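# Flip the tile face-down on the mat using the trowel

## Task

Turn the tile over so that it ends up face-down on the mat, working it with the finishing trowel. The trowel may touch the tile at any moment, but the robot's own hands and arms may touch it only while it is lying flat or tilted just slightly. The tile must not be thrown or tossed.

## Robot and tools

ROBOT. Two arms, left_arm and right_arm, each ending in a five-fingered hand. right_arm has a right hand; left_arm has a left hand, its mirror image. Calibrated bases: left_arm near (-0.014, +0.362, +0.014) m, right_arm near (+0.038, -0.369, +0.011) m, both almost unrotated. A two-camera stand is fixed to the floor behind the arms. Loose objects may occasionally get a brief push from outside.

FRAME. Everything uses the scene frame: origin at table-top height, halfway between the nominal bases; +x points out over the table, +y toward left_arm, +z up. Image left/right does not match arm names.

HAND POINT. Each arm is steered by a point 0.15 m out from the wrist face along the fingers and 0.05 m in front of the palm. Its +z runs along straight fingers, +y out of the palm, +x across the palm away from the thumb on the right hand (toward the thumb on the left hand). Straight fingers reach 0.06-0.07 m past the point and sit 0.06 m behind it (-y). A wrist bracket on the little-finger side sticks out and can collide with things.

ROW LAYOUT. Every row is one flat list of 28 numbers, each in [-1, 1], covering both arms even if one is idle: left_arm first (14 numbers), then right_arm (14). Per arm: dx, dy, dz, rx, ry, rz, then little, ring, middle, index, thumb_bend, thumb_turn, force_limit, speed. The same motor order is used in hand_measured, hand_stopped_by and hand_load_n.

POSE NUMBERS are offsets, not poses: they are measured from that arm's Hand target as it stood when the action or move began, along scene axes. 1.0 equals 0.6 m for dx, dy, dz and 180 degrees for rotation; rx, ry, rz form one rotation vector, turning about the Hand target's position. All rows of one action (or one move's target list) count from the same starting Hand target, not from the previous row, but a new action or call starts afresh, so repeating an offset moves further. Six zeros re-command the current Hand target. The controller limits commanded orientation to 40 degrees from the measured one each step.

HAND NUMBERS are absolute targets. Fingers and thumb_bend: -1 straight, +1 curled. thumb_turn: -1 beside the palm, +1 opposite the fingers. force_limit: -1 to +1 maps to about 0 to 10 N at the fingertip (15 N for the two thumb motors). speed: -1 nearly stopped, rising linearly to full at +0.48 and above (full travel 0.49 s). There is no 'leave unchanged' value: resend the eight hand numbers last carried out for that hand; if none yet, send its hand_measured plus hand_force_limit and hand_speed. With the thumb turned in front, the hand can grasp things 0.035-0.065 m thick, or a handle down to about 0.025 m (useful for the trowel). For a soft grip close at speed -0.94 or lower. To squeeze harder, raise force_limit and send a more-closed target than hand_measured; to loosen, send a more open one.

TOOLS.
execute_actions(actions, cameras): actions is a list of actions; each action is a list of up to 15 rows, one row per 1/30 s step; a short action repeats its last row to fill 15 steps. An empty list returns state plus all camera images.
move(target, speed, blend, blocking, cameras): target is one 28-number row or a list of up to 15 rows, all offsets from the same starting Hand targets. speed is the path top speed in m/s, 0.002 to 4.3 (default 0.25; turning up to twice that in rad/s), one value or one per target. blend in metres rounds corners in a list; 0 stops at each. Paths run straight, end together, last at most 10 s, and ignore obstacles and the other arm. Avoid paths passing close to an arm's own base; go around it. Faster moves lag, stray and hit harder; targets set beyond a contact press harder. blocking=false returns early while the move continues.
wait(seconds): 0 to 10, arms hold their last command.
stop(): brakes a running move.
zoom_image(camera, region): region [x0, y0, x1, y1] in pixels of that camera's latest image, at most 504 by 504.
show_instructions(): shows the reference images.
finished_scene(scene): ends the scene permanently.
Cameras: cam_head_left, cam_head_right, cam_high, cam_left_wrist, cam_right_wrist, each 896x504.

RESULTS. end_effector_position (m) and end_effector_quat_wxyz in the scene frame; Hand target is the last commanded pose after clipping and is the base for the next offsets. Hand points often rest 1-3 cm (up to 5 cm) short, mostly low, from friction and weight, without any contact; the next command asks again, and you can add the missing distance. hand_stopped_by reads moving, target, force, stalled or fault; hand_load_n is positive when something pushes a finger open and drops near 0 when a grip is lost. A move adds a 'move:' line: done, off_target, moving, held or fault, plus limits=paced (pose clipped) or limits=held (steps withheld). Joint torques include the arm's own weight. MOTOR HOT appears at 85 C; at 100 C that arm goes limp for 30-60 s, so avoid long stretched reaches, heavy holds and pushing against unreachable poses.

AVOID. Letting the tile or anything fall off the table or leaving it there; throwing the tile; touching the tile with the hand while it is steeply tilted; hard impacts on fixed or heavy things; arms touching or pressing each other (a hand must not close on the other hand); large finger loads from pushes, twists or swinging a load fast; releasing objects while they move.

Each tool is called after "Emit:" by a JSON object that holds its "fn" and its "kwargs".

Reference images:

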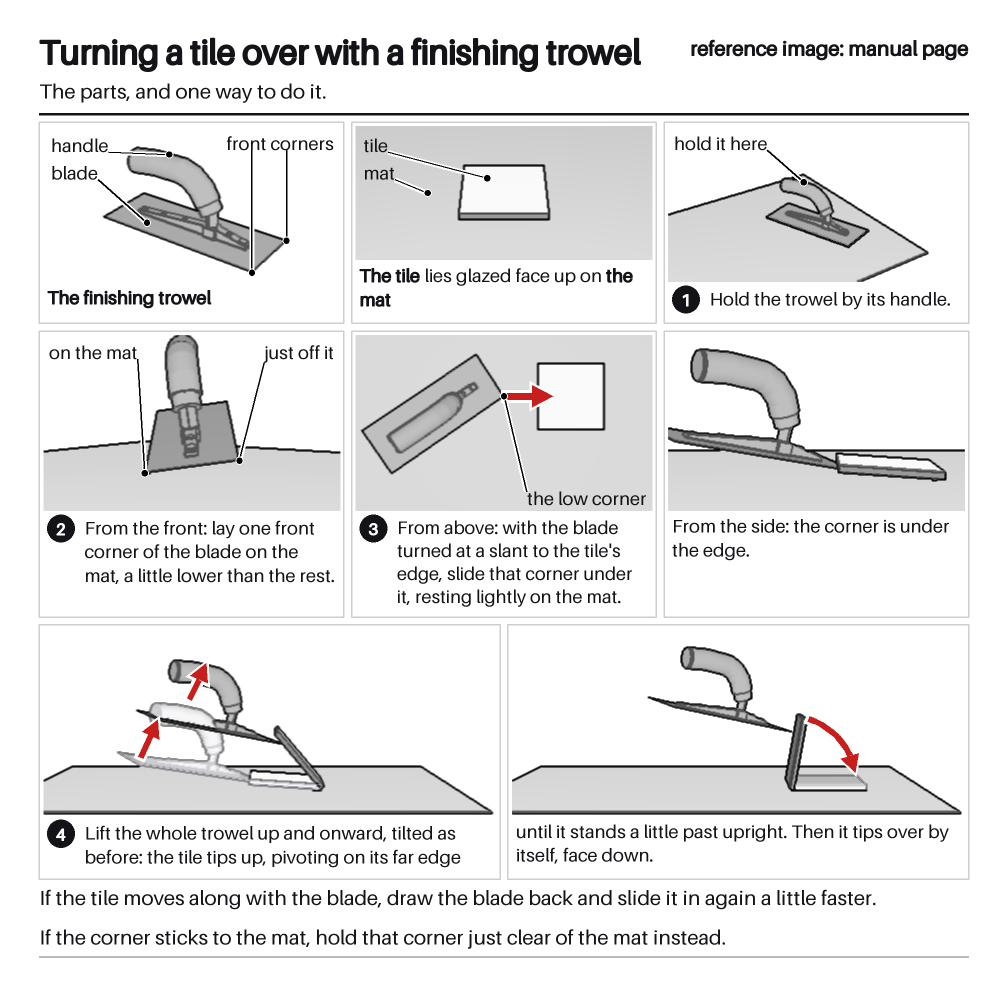

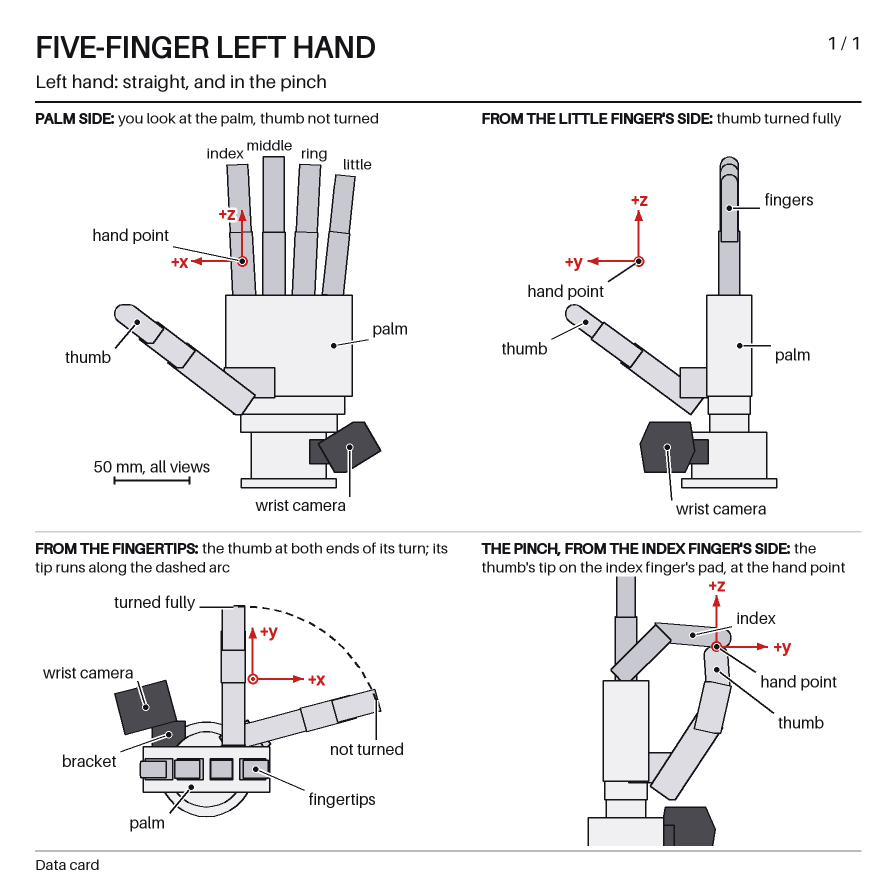

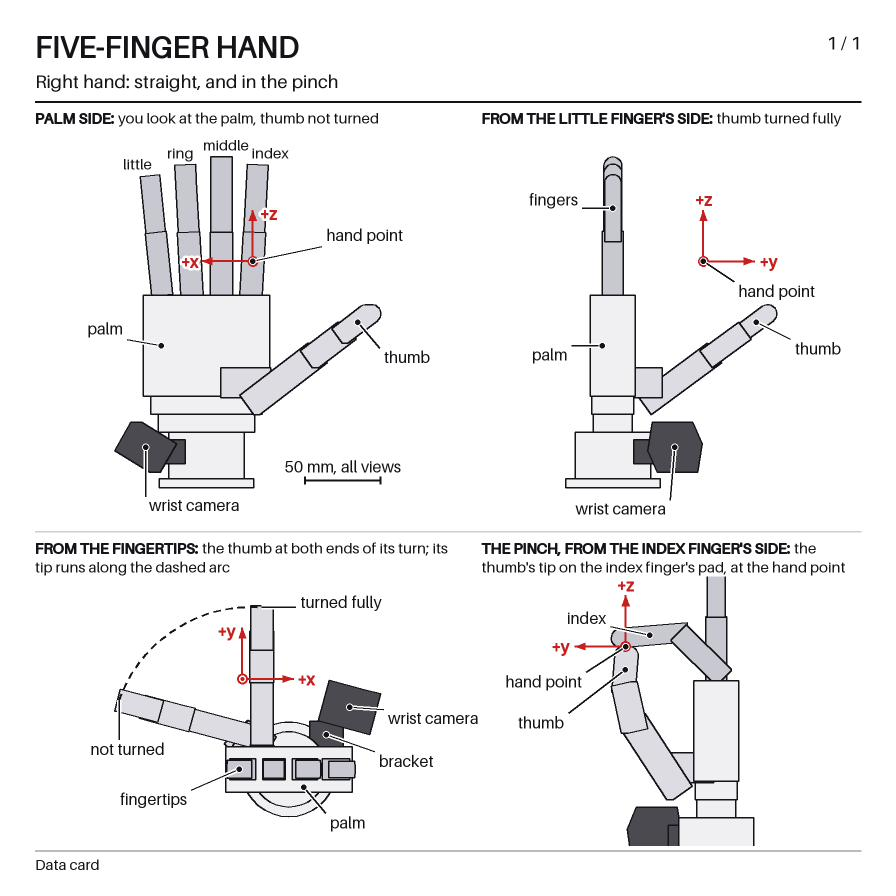

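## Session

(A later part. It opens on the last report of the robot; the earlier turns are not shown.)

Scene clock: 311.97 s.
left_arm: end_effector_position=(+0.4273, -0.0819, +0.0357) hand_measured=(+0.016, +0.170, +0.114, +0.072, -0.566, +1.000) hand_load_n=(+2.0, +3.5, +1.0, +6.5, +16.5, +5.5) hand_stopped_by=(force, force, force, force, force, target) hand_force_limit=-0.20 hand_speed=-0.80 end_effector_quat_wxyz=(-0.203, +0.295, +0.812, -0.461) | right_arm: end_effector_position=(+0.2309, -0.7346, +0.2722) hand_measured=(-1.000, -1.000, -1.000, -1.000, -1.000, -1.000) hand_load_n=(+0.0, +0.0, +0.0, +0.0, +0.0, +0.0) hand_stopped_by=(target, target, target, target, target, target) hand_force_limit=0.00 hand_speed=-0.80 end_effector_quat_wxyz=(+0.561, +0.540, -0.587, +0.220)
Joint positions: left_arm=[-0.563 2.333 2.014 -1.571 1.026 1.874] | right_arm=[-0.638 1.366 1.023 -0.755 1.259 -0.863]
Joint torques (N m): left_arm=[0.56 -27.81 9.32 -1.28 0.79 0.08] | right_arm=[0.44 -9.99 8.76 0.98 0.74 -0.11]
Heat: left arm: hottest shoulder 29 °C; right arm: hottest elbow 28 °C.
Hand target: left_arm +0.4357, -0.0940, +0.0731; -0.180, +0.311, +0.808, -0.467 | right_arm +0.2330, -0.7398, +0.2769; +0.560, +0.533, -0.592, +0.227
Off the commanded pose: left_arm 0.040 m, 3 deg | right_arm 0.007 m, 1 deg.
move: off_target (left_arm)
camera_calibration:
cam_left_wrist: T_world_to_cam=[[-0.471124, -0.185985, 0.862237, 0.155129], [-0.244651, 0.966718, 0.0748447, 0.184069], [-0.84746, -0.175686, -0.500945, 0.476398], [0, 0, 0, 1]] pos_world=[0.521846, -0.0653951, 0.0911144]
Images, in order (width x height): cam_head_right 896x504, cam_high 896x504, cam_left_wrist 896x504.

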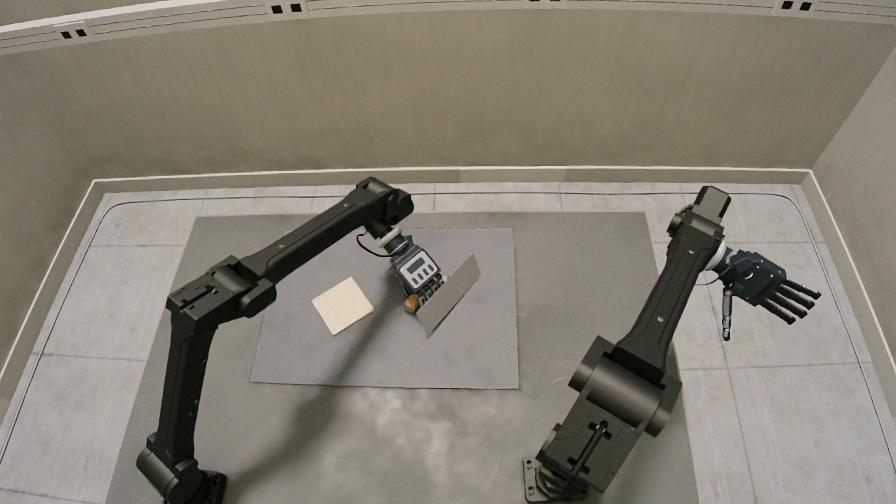

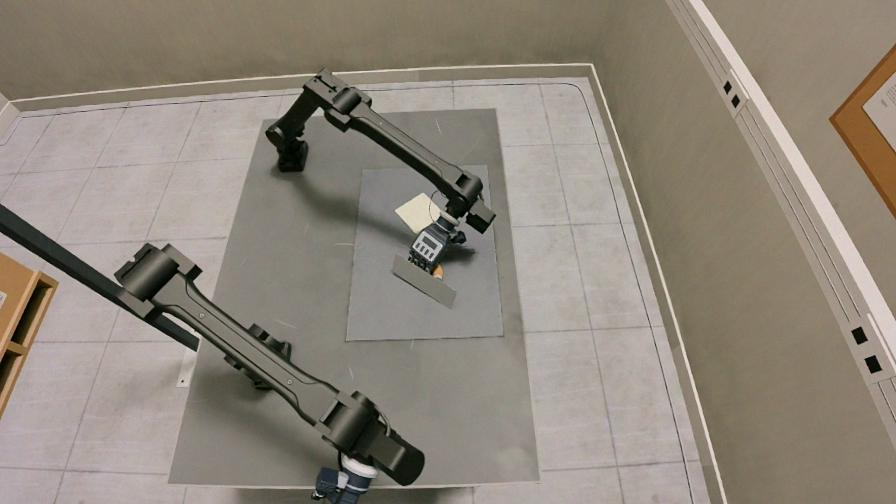

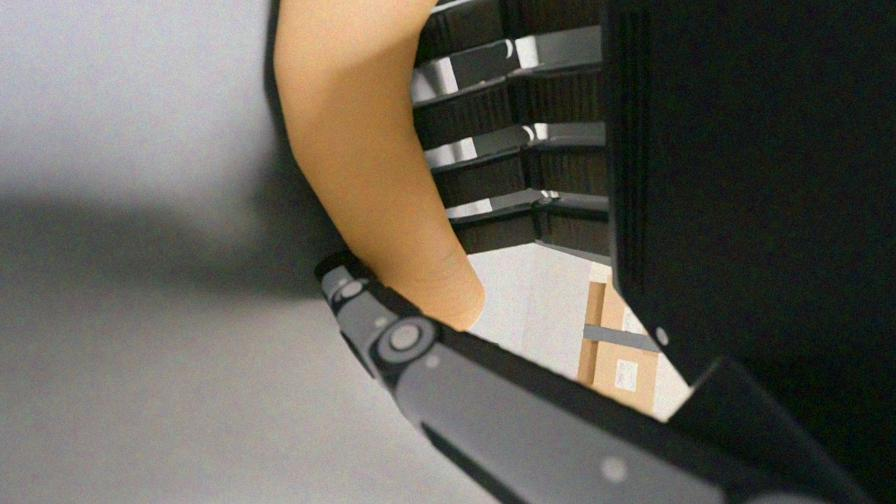

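Emit:
{"fn": "move", "kwargs": {"target": [0.02,0,0.1,0,0,0,0.4,0.5,0.5,0.4,-0.2,1,-0.2,-0.8, 0,0,0,0,0,0,-1,-1,-1,-1,-1,-1,0,-0.8], "speed": 0.06, "cameras": ["cam_left_wrist","cam_high","cam_head_right"]}}

Emit:
{"fn": "zoom_image", "kwargs": {"camera": "cam_head_right", "region": [380, 210, 510, 340]}}

Emit:
{"fn": "zoom_image", "kwargs": {"camera": "cam_high", "region": [380, 190, 500, 330]}}

Scene clock: 316.23 s.
left_arm: end_effector_position=(+0.4298, -0.0824, +0.0835) hand_measured=(+0.016, +0.170, +0.114, +0.072, -0.566, +1.000) hand_load_n=(+3.0, +4.0, +1.0, +6.0, +16.0, +5.5) hand_stopped_by=(force, force, force, force, force, target) hand_force_limit=-0.20 hand_speed=-0.80 end_effector_quat_wxyz=(-0.211, +0.285, +0.816, -0.455) | right_arm: end_effector_position=(+0.2309, -0.7346, +0.2722) hand_measured=(-1.000, -1.000, -1.000, -1.000, -1.000, -1.000) hand_load_n=(+0.0, +0.0, +0.0, +0.0, +0.0, +0.0) hand_stopped_by=(target, target, target, target, target, target) hand_force_limit=0.00 hand_speed=-0.80 end_effector_quat_wxyz=(+0.561, +0.540, -0.587, +0.220)
Joint positions: left_arm=[-0.563 2.31 2.101 -1.689 1.02 1.853] | right_arm=[-0.638 1.366 1.023 -0.755 1.259 -0.863]
Joint torques (N m): left_arm=[1.14 -28.51 11.11 -1.01 0.9 0.11] | right_arm=[0.44 -9.88 8.83 1.06 0.76 -0.1]
Heat: left arm: hottest shoulder 30 °C; right arm: hottest elbow 28 °C.
Hand target: left_arm +0.4477, -0.0940, +0.1331; -0.180, +0.311, +0.808, -0.467 | right_arm +0.2330, -0.7398, +0.2769; +0.560, +0.533, -0.592, +0.227
Off the commanded pose: left_arm 0.054 m, 5 deg | right_arm 0.007 m, 1 deg.
joint sent to its limit (left arm) — joint 4 (wrist pitch), lower limit. The joint targets are off in position, not in orientation.
move: off_target (left_arm)
camera_calibration:
cam_left_wrist: T_world_to_cam=[[-0.455146, -0.209422, 0.865439, 0.105861], [-0.251114, 0.962685, 0.100889, 0.181869], [-0.854274, -0.171405, -0.490751, 0.504828], [0, 0, 0, 1]] pos_world=[0.525113, -0.0663828, 0.13778]
Images, in order (width x height): cam_head_right 896x504, cam_high 896x504, cam_left_wrist 896x504.

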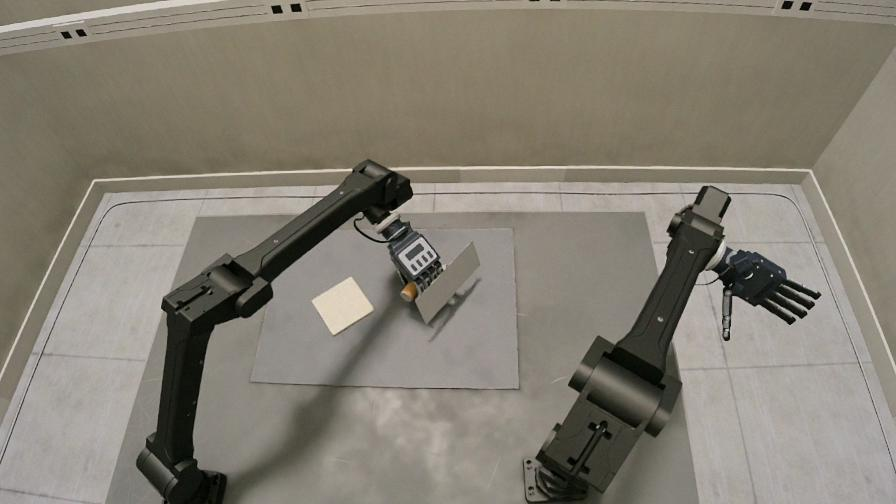

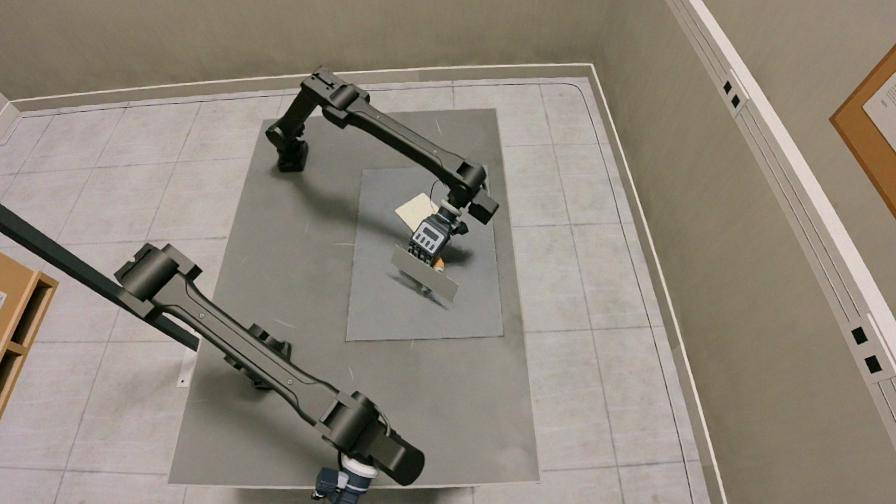

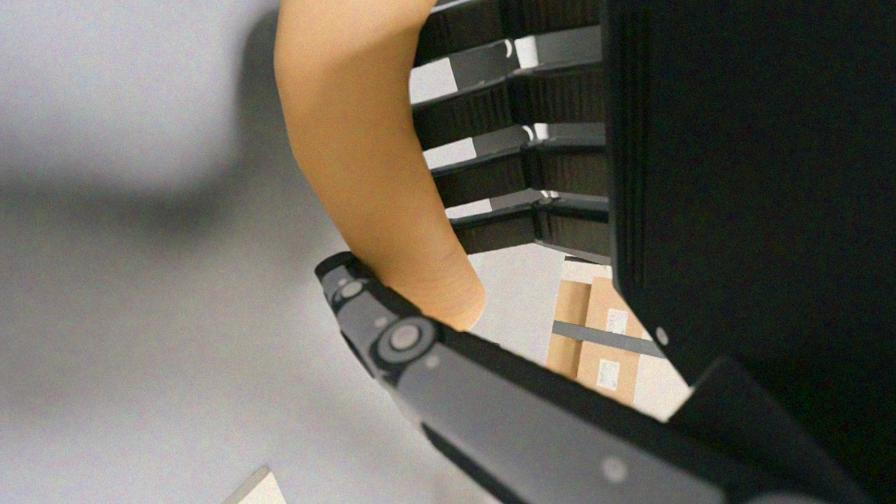

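Scaled by 3.877 from the camera's 896x504 image, which has a finer 1280x720 frame.

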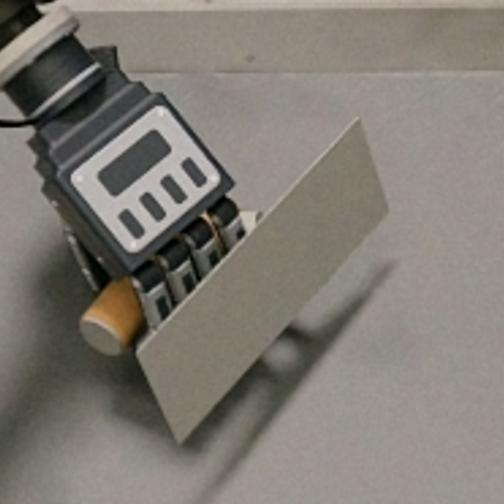

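Scaled by 3.600 from the camera's 896x504 image, which has a finer 1280x720 frame.

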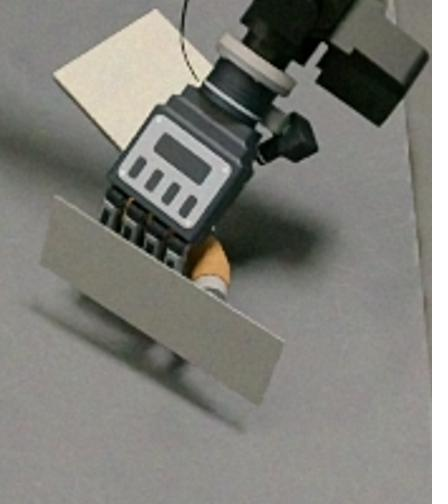

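Emit:
{"fn": "execute_actions", "kwargs": {"actions": [[[0,0,0.03,0,0,0,0.6,0.6,0.6,0.5,-0.2,1,0.1,-0.85, 0,0,0,0,0,0,-1,-1,-1,-1,-1,-1,0,-0.8]],[[0,0,0,0,0,0,0.6,0.6,0.6,0.5,-0.2,1,0.1,-0.85, 0,0,0,0,0,0,-1,-1,-1,-1,-1,-1,0,-0.8]]], "cameras": ["cam_left_wrist"]}}

Scene clock: 355.67 s.
left_arm: end_effector_position=(+0.4306, -0.0830, +0.1018) hand_measured=(+0.068, +0.182, +0.138, +0.072, -0.568, +1.000) hand_load_n=(+6.0, +1.5, +9.0, +3.5, +21.0, +9.0) hand_stopped_by=(force, force, force, force, force, target) hand_force_limit=0.10 hand_speed=-0.85 end_effector_quat_wxyz=(-0.204, +0.282, +0.819, -0.456) | right_arm: end_effector_position=(+0.2309, -0.7346, +0.2722) hand_measured=(-1.000, -1.000, -1.000, -1.000, -1.000, -1.000) hand_load_n=(+0.0, +0.0, +0.0, +0.0, +0.0, +0.5) hand_stopped_by=(target, target, target, target, target, target) hand_force_limit=0.00 hand_speed=-0.80 end_effector_quat_wxyz=(+0.561, +0.540, -0.587, +0.220)
Joint positions: left_arm=[-0.563 2.283 2.106 -1.69 1.019 1.826] | right_arm=[-0.638 1.366 1.023 -0.755 1.259 -0.863]
Joint torques (N m): left_arm=[1.2 -28.34 11.26 -0.9 0.93 0.12] | right_arm=[0.21 -9.88 8.77 0.95 0.74 -0.12]
Motor temperatures (°C): left_arm=[16 34 30 18 20 16] | right_arm=[21 19 28 24 20 17]
Heat: left arm: hottest shoulder 34 °C; right arm: hottest elbow 28 °C.
Hand target: left_arm +0.4477, -0.0940, +0.1511; -0.180, +0.311, +0.808, -0.467 | right_arm +0.2330, -0.7398, +0.2769; +0.560, +0.533, -0.592, +0.227
Off the commanded pose: left_arm 0.053 m, 5 deg | right_arm 0.007 m, 1 deg.
joint sent to its limit (left arm) — joint 4 (wrist pitch), lower limit. The joint targets are off in position, not in orientation.
Step readings (end_effector_position of left_arm | right_arm):
0: (+0.4298, -0.0824, +0.0835) | (+0.2309, -0.7346, +0.2722)
1: (+0.4298, -0.0824, +0.0835) | (+0.2309, -0.7346, +0.2722)
2: (+0.4297, -0.0823, +0.0838) | (+0.2309, -0.7346, +0.2722)
4: (+0.4296, -0.0822, +0.0845) | (+0.2309, -0.7346, +0.2722)
8: (+0.4295, -0.0822, +0.0902) | (+0.2309, -0.7346, +0.2722)
15: (+0.4301, -0.0826, +0.1006) | (+0.2309, -0.7346, +0.2722)
16: (+0.4304, -0.0828, +0.1011) | (+0.2309, -0.7346, +0.2722)
17: (+0.4306, -0.0830, +0.1015) | (+0.2309, -0.7346, +0.2722)
19: (+0.4308, -0.0831, +0.1017) | (+0.2309, -0.7346, +0.2722)
23: (+0.4307, -0.0830, +0.1018) | (+0.2309, -0.7346, +0.2722)
30: (+0.4306, -0.0830, +0.1018) | (+0.2309, -0.7346, +0.2722)
camera_calibration:
cam_left_wrist: T_world_to_cam=[[-0.460899, -0.214849, 0.861053, 0.0927816], [-0.264411, 0.959432, 0.0978647, 0.186568], [-0.847148, -0.182566, -0.49901, 0.511181], [0, 0, 0, 1]] pos_world=[0.525139, -0.0657413, 0.156936]
Images, in order (width x height): cam_left_wrist 896x504.

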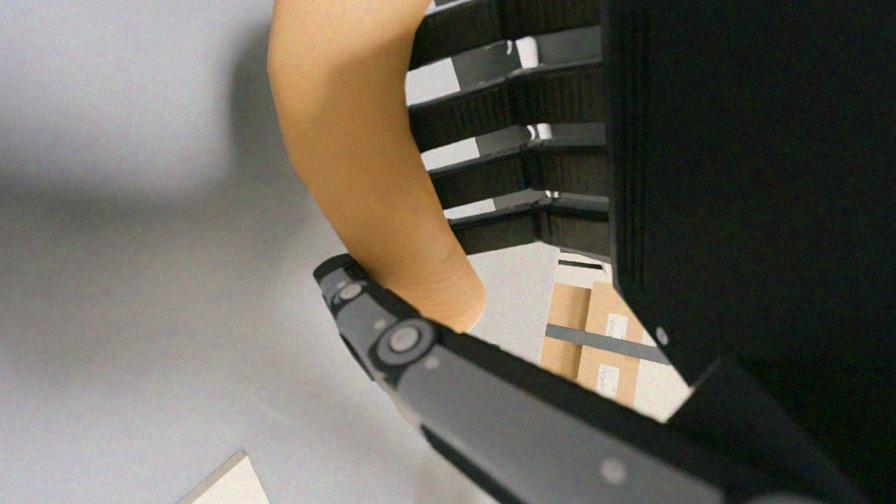

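Emit:
{"fn": "move", "kwargs": {"target": [[-0.033,0.05,0.19,0,0,0,0.6,0.6,0.6,0.5,-0.2,1,0.1,-0.85, 0,0,0,0,0,0,-1,-1,-1,-1,-1,-1,0,-0.8],[-0.13,0.29,0.248,0.246,-0.1635,0.033,0.6,0.6,0.6,0.5,-0.2,1,0.1,-0.85, 0,0,0,0,0,0,-1,-1,-1,-1,-1,-1,0,-0.8],[-0.263,0.557,0.148,0.492,-0.327,0.066,0.6,0.6,0.6,0.5,-0.2,1,0.1,-0.85, 0,0,0,0,0,0,-1,-1,-1,-1,-1,-1,0,-0.8]], "speed": 0.17, "blend": [0.04,0.04,0], "cameras": ["all"]}}

Scene clock: 365.23 s.
left_arm: end_effector_position=(+0.2937, +0.2411, +0.2311) hand_measured=(+0.068, +0.182, +0.138, +0.072, -0.568, +1.000) hand_load_n=(+6.5, +1.5, +9.0, +3.5, +21.0, +8.0) hand_stopped_by=(force, force, force, force, force, target) hand_force_limit=0.10 hand_speed=-0.85 end_effector_quat_wxyz=(+0.065, +0.203, +0.897, +0.386) | right_arm: end_effector_position=(+0.2309, -0.7346, +0.2722) hand_measured=(-1.000, -1.000, -1.000, -1.000, -1.000, -1.000) hand_load_n=(+0.0, +0.0, +0.0, +0.0, +0.0, +0.0) hand_stopped_by=(target, target, target, target, target, target) hand_force_limit=0.00 hand_speed=-0.80 end_effector_quat_wxyz=(+0.561, +0.540, -0.587, +0.220)
Joint positions: left_arm=[-0.837 1.53 1.161 -1.635 -0.702 1.005] | right_arm=[-0.638 1.366 1.023 -0.755 1.259 -0.863]
Joint torques (N m): left_arm=[0.09 -14.74 5.5 -0.73 -0.89 0] | right_arm=[0.85 -9.76 8.75 0.98 0.75 -0.1]
Heat: left arm: hottest shoulder 33 °C; right arm: hottest elbow 28 °C.
Hand target: left_arm +0.2899, +0.2402, +0.2399; +0.085, +0.200, +0.899, +0.381 | right_arm +0.2330, -0.7398, +0.2769; +0.560, +0.533, -0.592, +0.227
Off the commanded pose: left_arm 0.010 m, 2 deg | right_arm 0.007 m, 1 deg.
move: done
camera_calibration:
cam_left_wrist: T_world_to_cam=[[-0.558663, -0.496188, -0.6646, 0.437022], [-0.812688, 0.167465, 0.558117, 0.072383], [-0.165633, 0.851911, -0.496803, 0.0688654], [0, 0, 0, 1]] pos_world=[0.314379, 0.146056, 0.284259]
cam_right_wrist: T_world_to_cam=[[-0.815279, 0.194259, 0.545513, 0.186429], [-0.176657, 0.813707, -0.55378, 0.793413], [-0.551465, -0.547854, -0.629081, 0.00999547], [0, 0, 0, 1]] pos_world=[0.297666, -0.676345, 0.343965]

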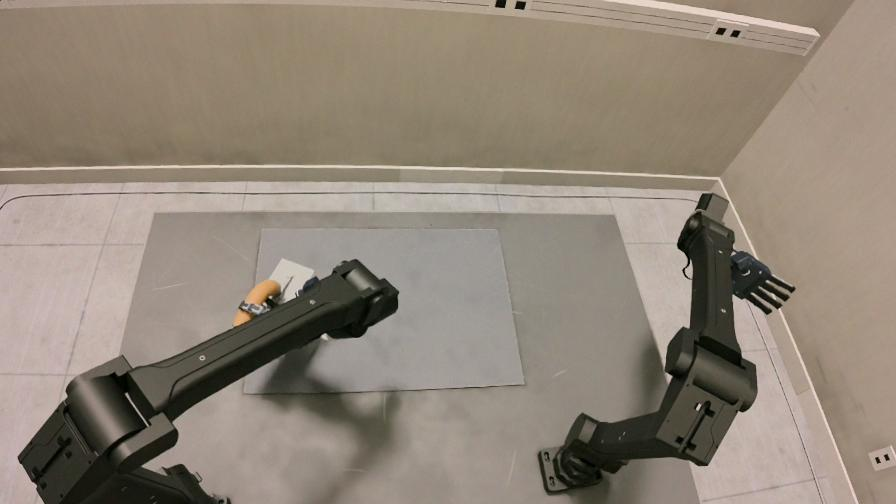

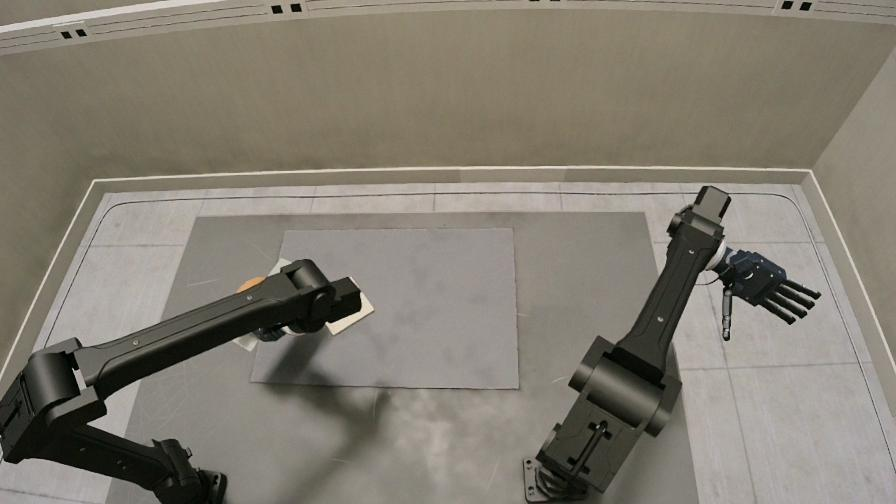

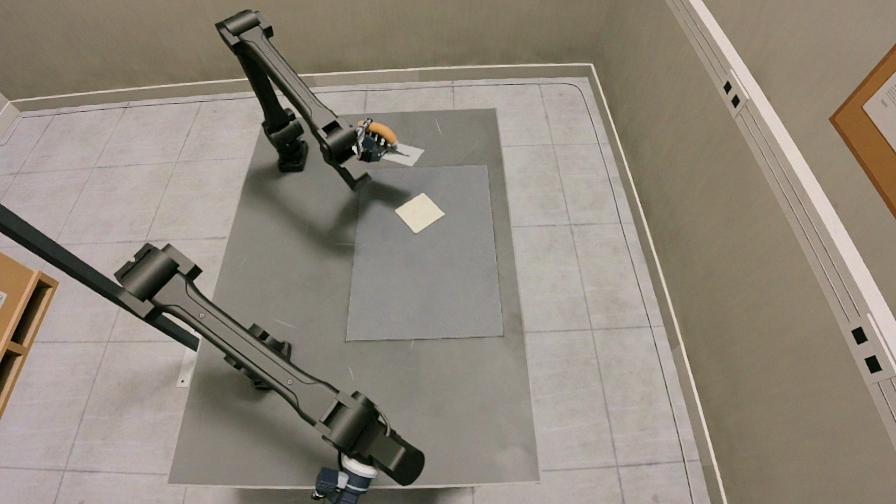

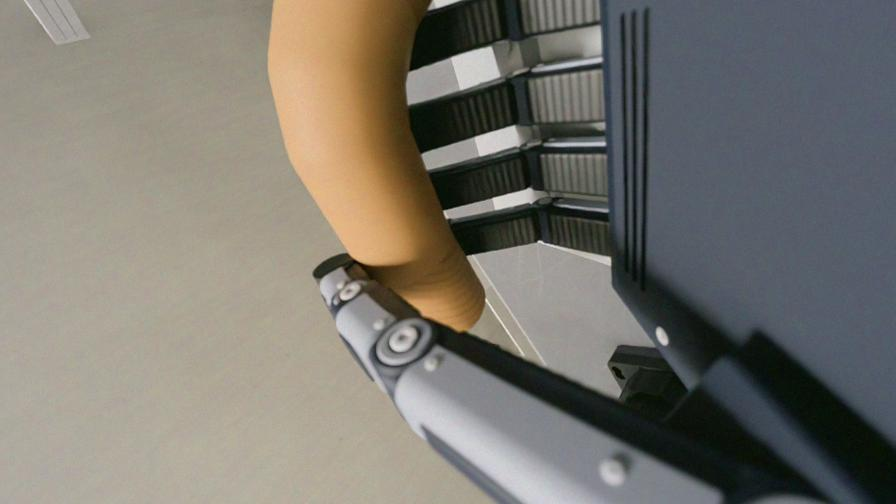

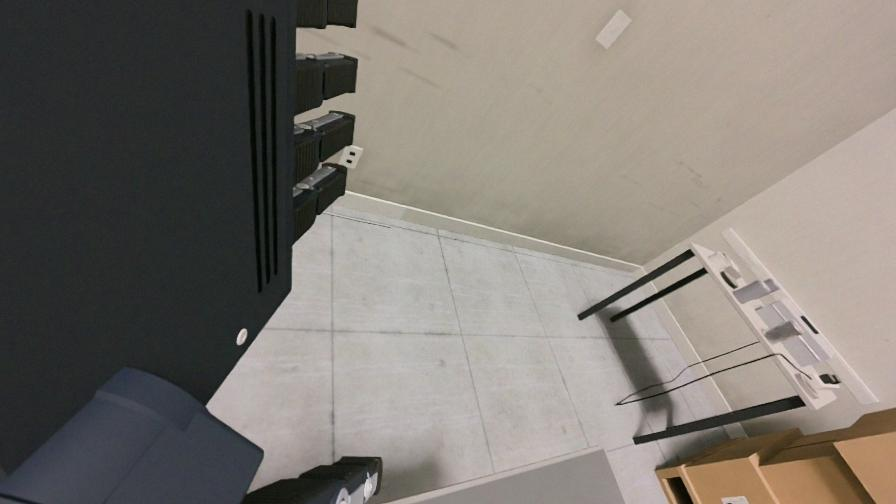

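Emit:
{"fn": "zoom_image", "kwargs": {"camera": "cam_high", "region": [340, 90, 460, 240]}}

Emit:
{"fn": "zoom_image", "kwargs": {"camera": "cam_head_left", "region": [210, 230, 370, 350]}}

Scaled by 3.360 from the camera's 896x504 image, which has a finer 1280x720 frame.

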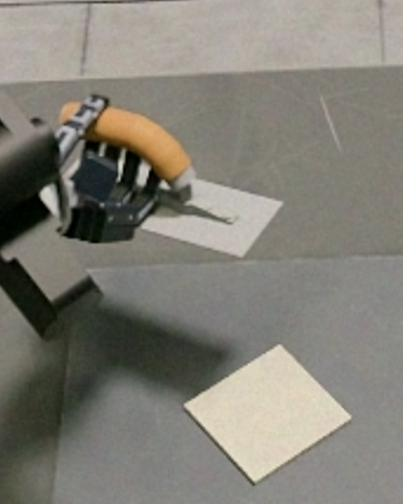

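Scaled by 3.150 from the camera's 896x504 image, which has a finer 1280x720 frame.

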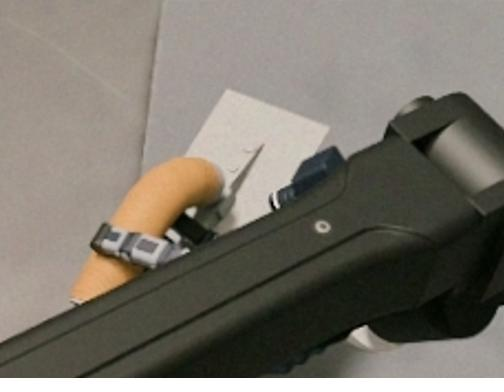

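Emit:
{"fn": "zoom_image", "kwargs": {"camera": "cam_high", "region": [345, 105, 435, 175]}}

Emit:
{"fn": "zoom_image", "kwargs": {"camera": "cam_head_left", "region": [220, 250, 330, 340]}}

Emit:
{"fn": "zoom_image", "kwargs": {"camera": "cam_head_right", "region": [220, 240, 390, 360]}}

Scaled by 5.600 from the camera's 896x504 image, which has a finer 1280x720 frame.

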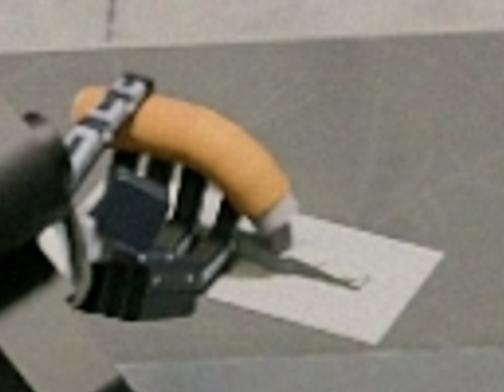

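Scaled by 4.582 from the camera's 896x504 image, which has a finer 1280x720 frame.

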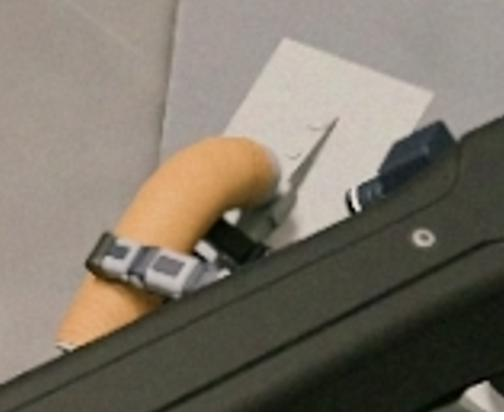

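Scaled by 2.965 from the camera's 896x504 image, which has a finer 1280x720 frame.

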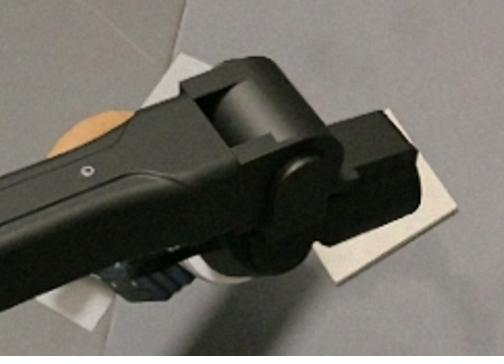

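Emit:
{"fn": "move", "kwargs": {"target": [-0.075,0.1,-0.183,0.0541,0.0358,-0.008,0.6,0.6,0.6,0.5,-0.2,1,0.1,-0.85, 0,0,0,0,0,0,-1,-1,-1,-1,-1,-1,0,-0.8], "speed": 0.12, "cameras": ["all"]}}

Emit:
{"fn": "zoom_image", "kwargs": {"camera": "cam_high", "region": [320, 90, 460, 240]}}

Emit:
{"fn": "zoom_image", "kwargs": {"camera": "cam_head_left", "region": [200, 240, 380, 380]}}

Scene clock: 415.63 s.
left_arm: end_effector_position=(+0.2451, +0.3025, +0.1308) hand_measured=(+0.068, +0.182, +0.138, +0.072, -0.568, +1.000) hand_load_n=(+6.0, +1.5, +9.0, +3.5, +21.5, +8.0) hand_stopped_by=(force, force, force, force, force, target) hand_force_limit=0.10 hand_speed=-0.85 end_effector_quat_wxyz=(+0.018, +0.230, +0.869, +0.438) | right_arm: end_effector_position=(+0.2309, -0.7346, +0.2722) hand_measured=(-1.000, -1.000, -1.000, -1.000, -1.000, -1.000) hand_load_n=(+0.0, +0.0, +0.0, +0.0, +0.5, +0.0) hand_stopped_by=(target, target, target, target, target, target) hand_force_limit=0.00 hand_speed=-0.80 end_effector_quat_wxyz=(+0.561, +0.540, -0.587, +0.220)
Joint positions: left_arm=[-0.838 1.583 0.826 -1.403 -0.737 1.005] | right_arm=[-0.638 1.366 1.023 -0.755 1.259 -0.863]
Joint torques (N m): left_arm=[0.09 -9.7 3.89 -0.92 -0.84 0.13] | right_arm=[0.44 -9.93 8.83 0.95 0.76 -0.11]
Motor temperatures (°C): left_arm=[16 29 29 17 20 16] | right_arm=[21 19 28 23 19 17]
Heat: left arm: hottest shoulder 29 °C; right arm: hottest elbow 28 °C.
Hand target: left_arm +0.2449, +0.3001, +0.1301; +0.022, +0.239, +0.864, +0.443 | right_arm +0.2330, -0.7398, +0.2769; +0.560, +0.533, -0.592, +0.227
Off the commanded pose: left_arm 0.002 m, 1 deg | right_arm 0.007 m, 1 deg.
move: done
camera_calibration:
cam_left_wrist: T_world_to_cam=[[-0.620684, -0.393033, -0.678437, 0.359462], [-0.76191, 0.098125, 0.640206, 0.0763272], [-0.185051, 0.914274, -0.360361, -0.0733535], [0, 0, 0, 1]] pos_world=[0.267693, 0.200856, 0.168574]
cam_right_wrist: T_world_to_cam=[[-0.815279, 0.194259, 0.545513, 0.186429], [-0.176657, 0.813707, -0.55378, 0.793413], [-0.551465, -0.547854, -0.629081, 0.00999547], [0, 0, 0, 1]] pos_world=[0.297666, -0.676345, 0.343965]

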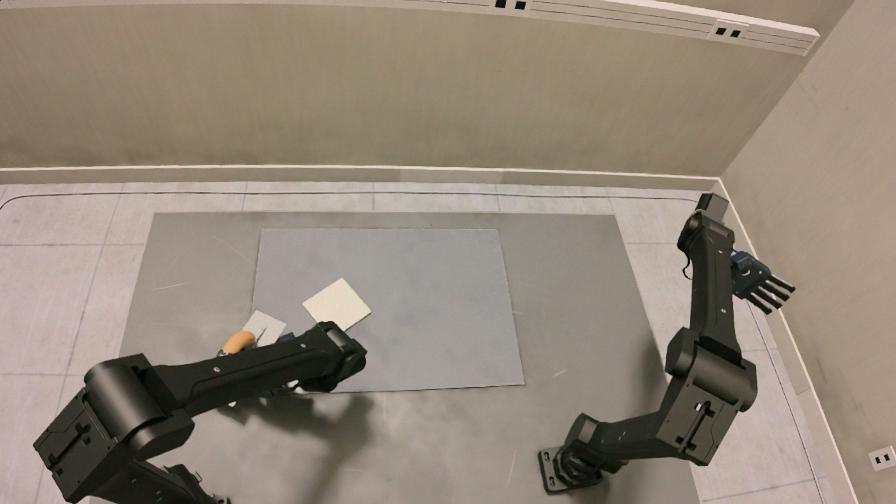

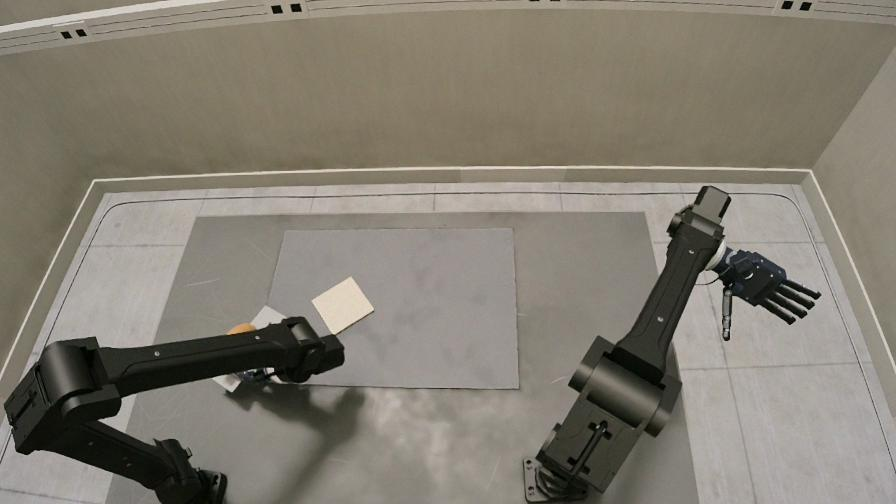

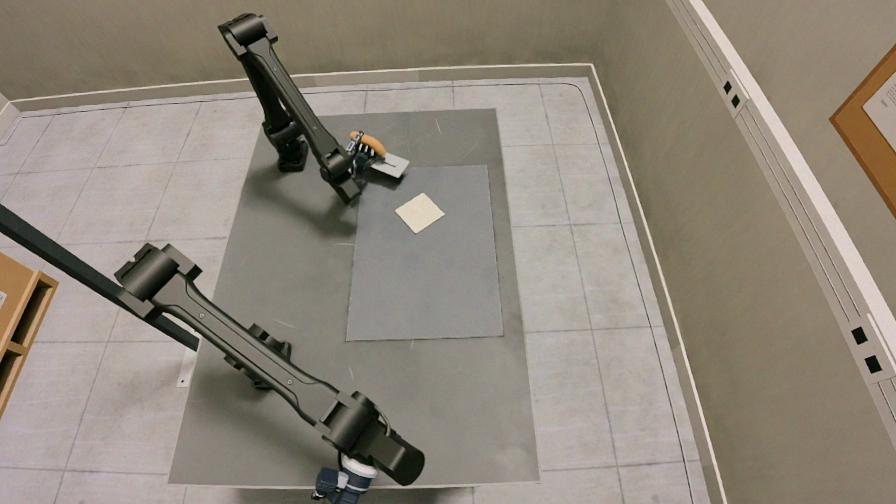

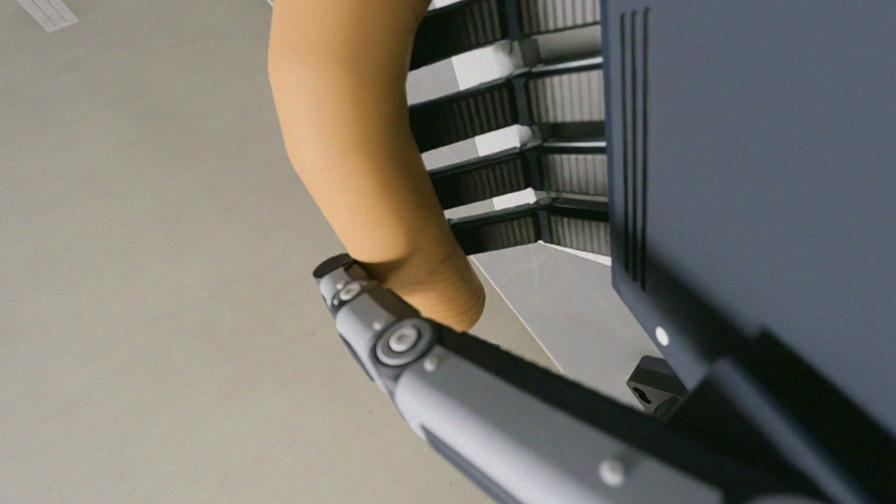

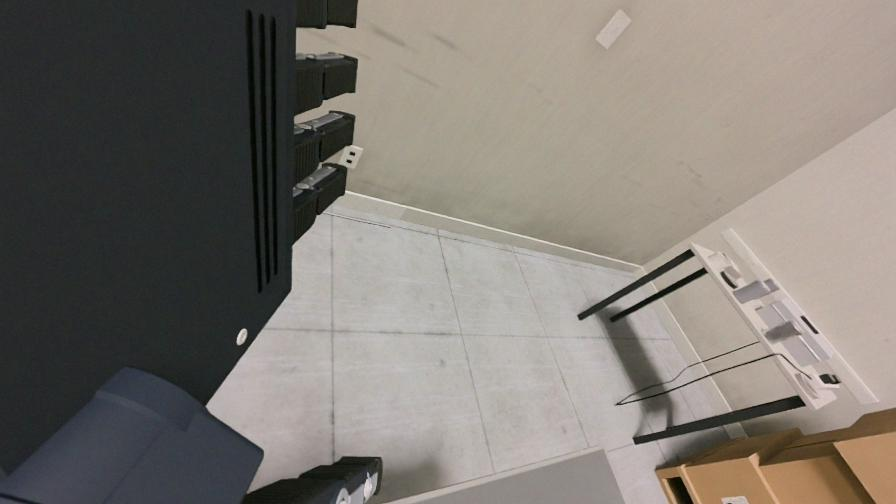

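Scaled by 3.360 from the camera's 896x504 image, which has a finer 1280x720 frame.

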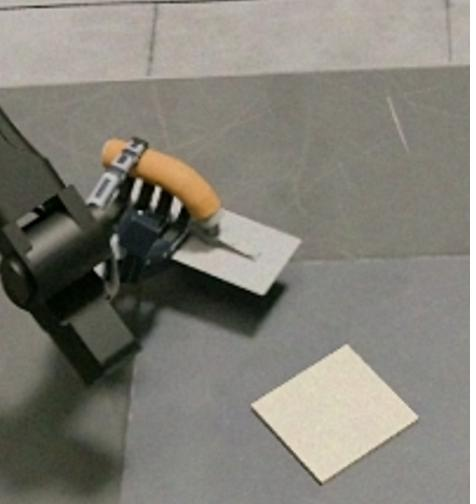

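Scaled by 2.800 from the camera's 896x504 image, which has a finer 1280x720 frame.

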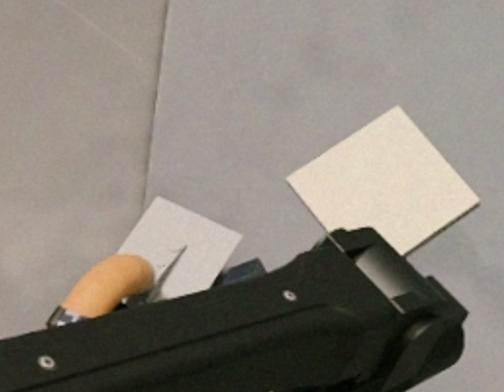

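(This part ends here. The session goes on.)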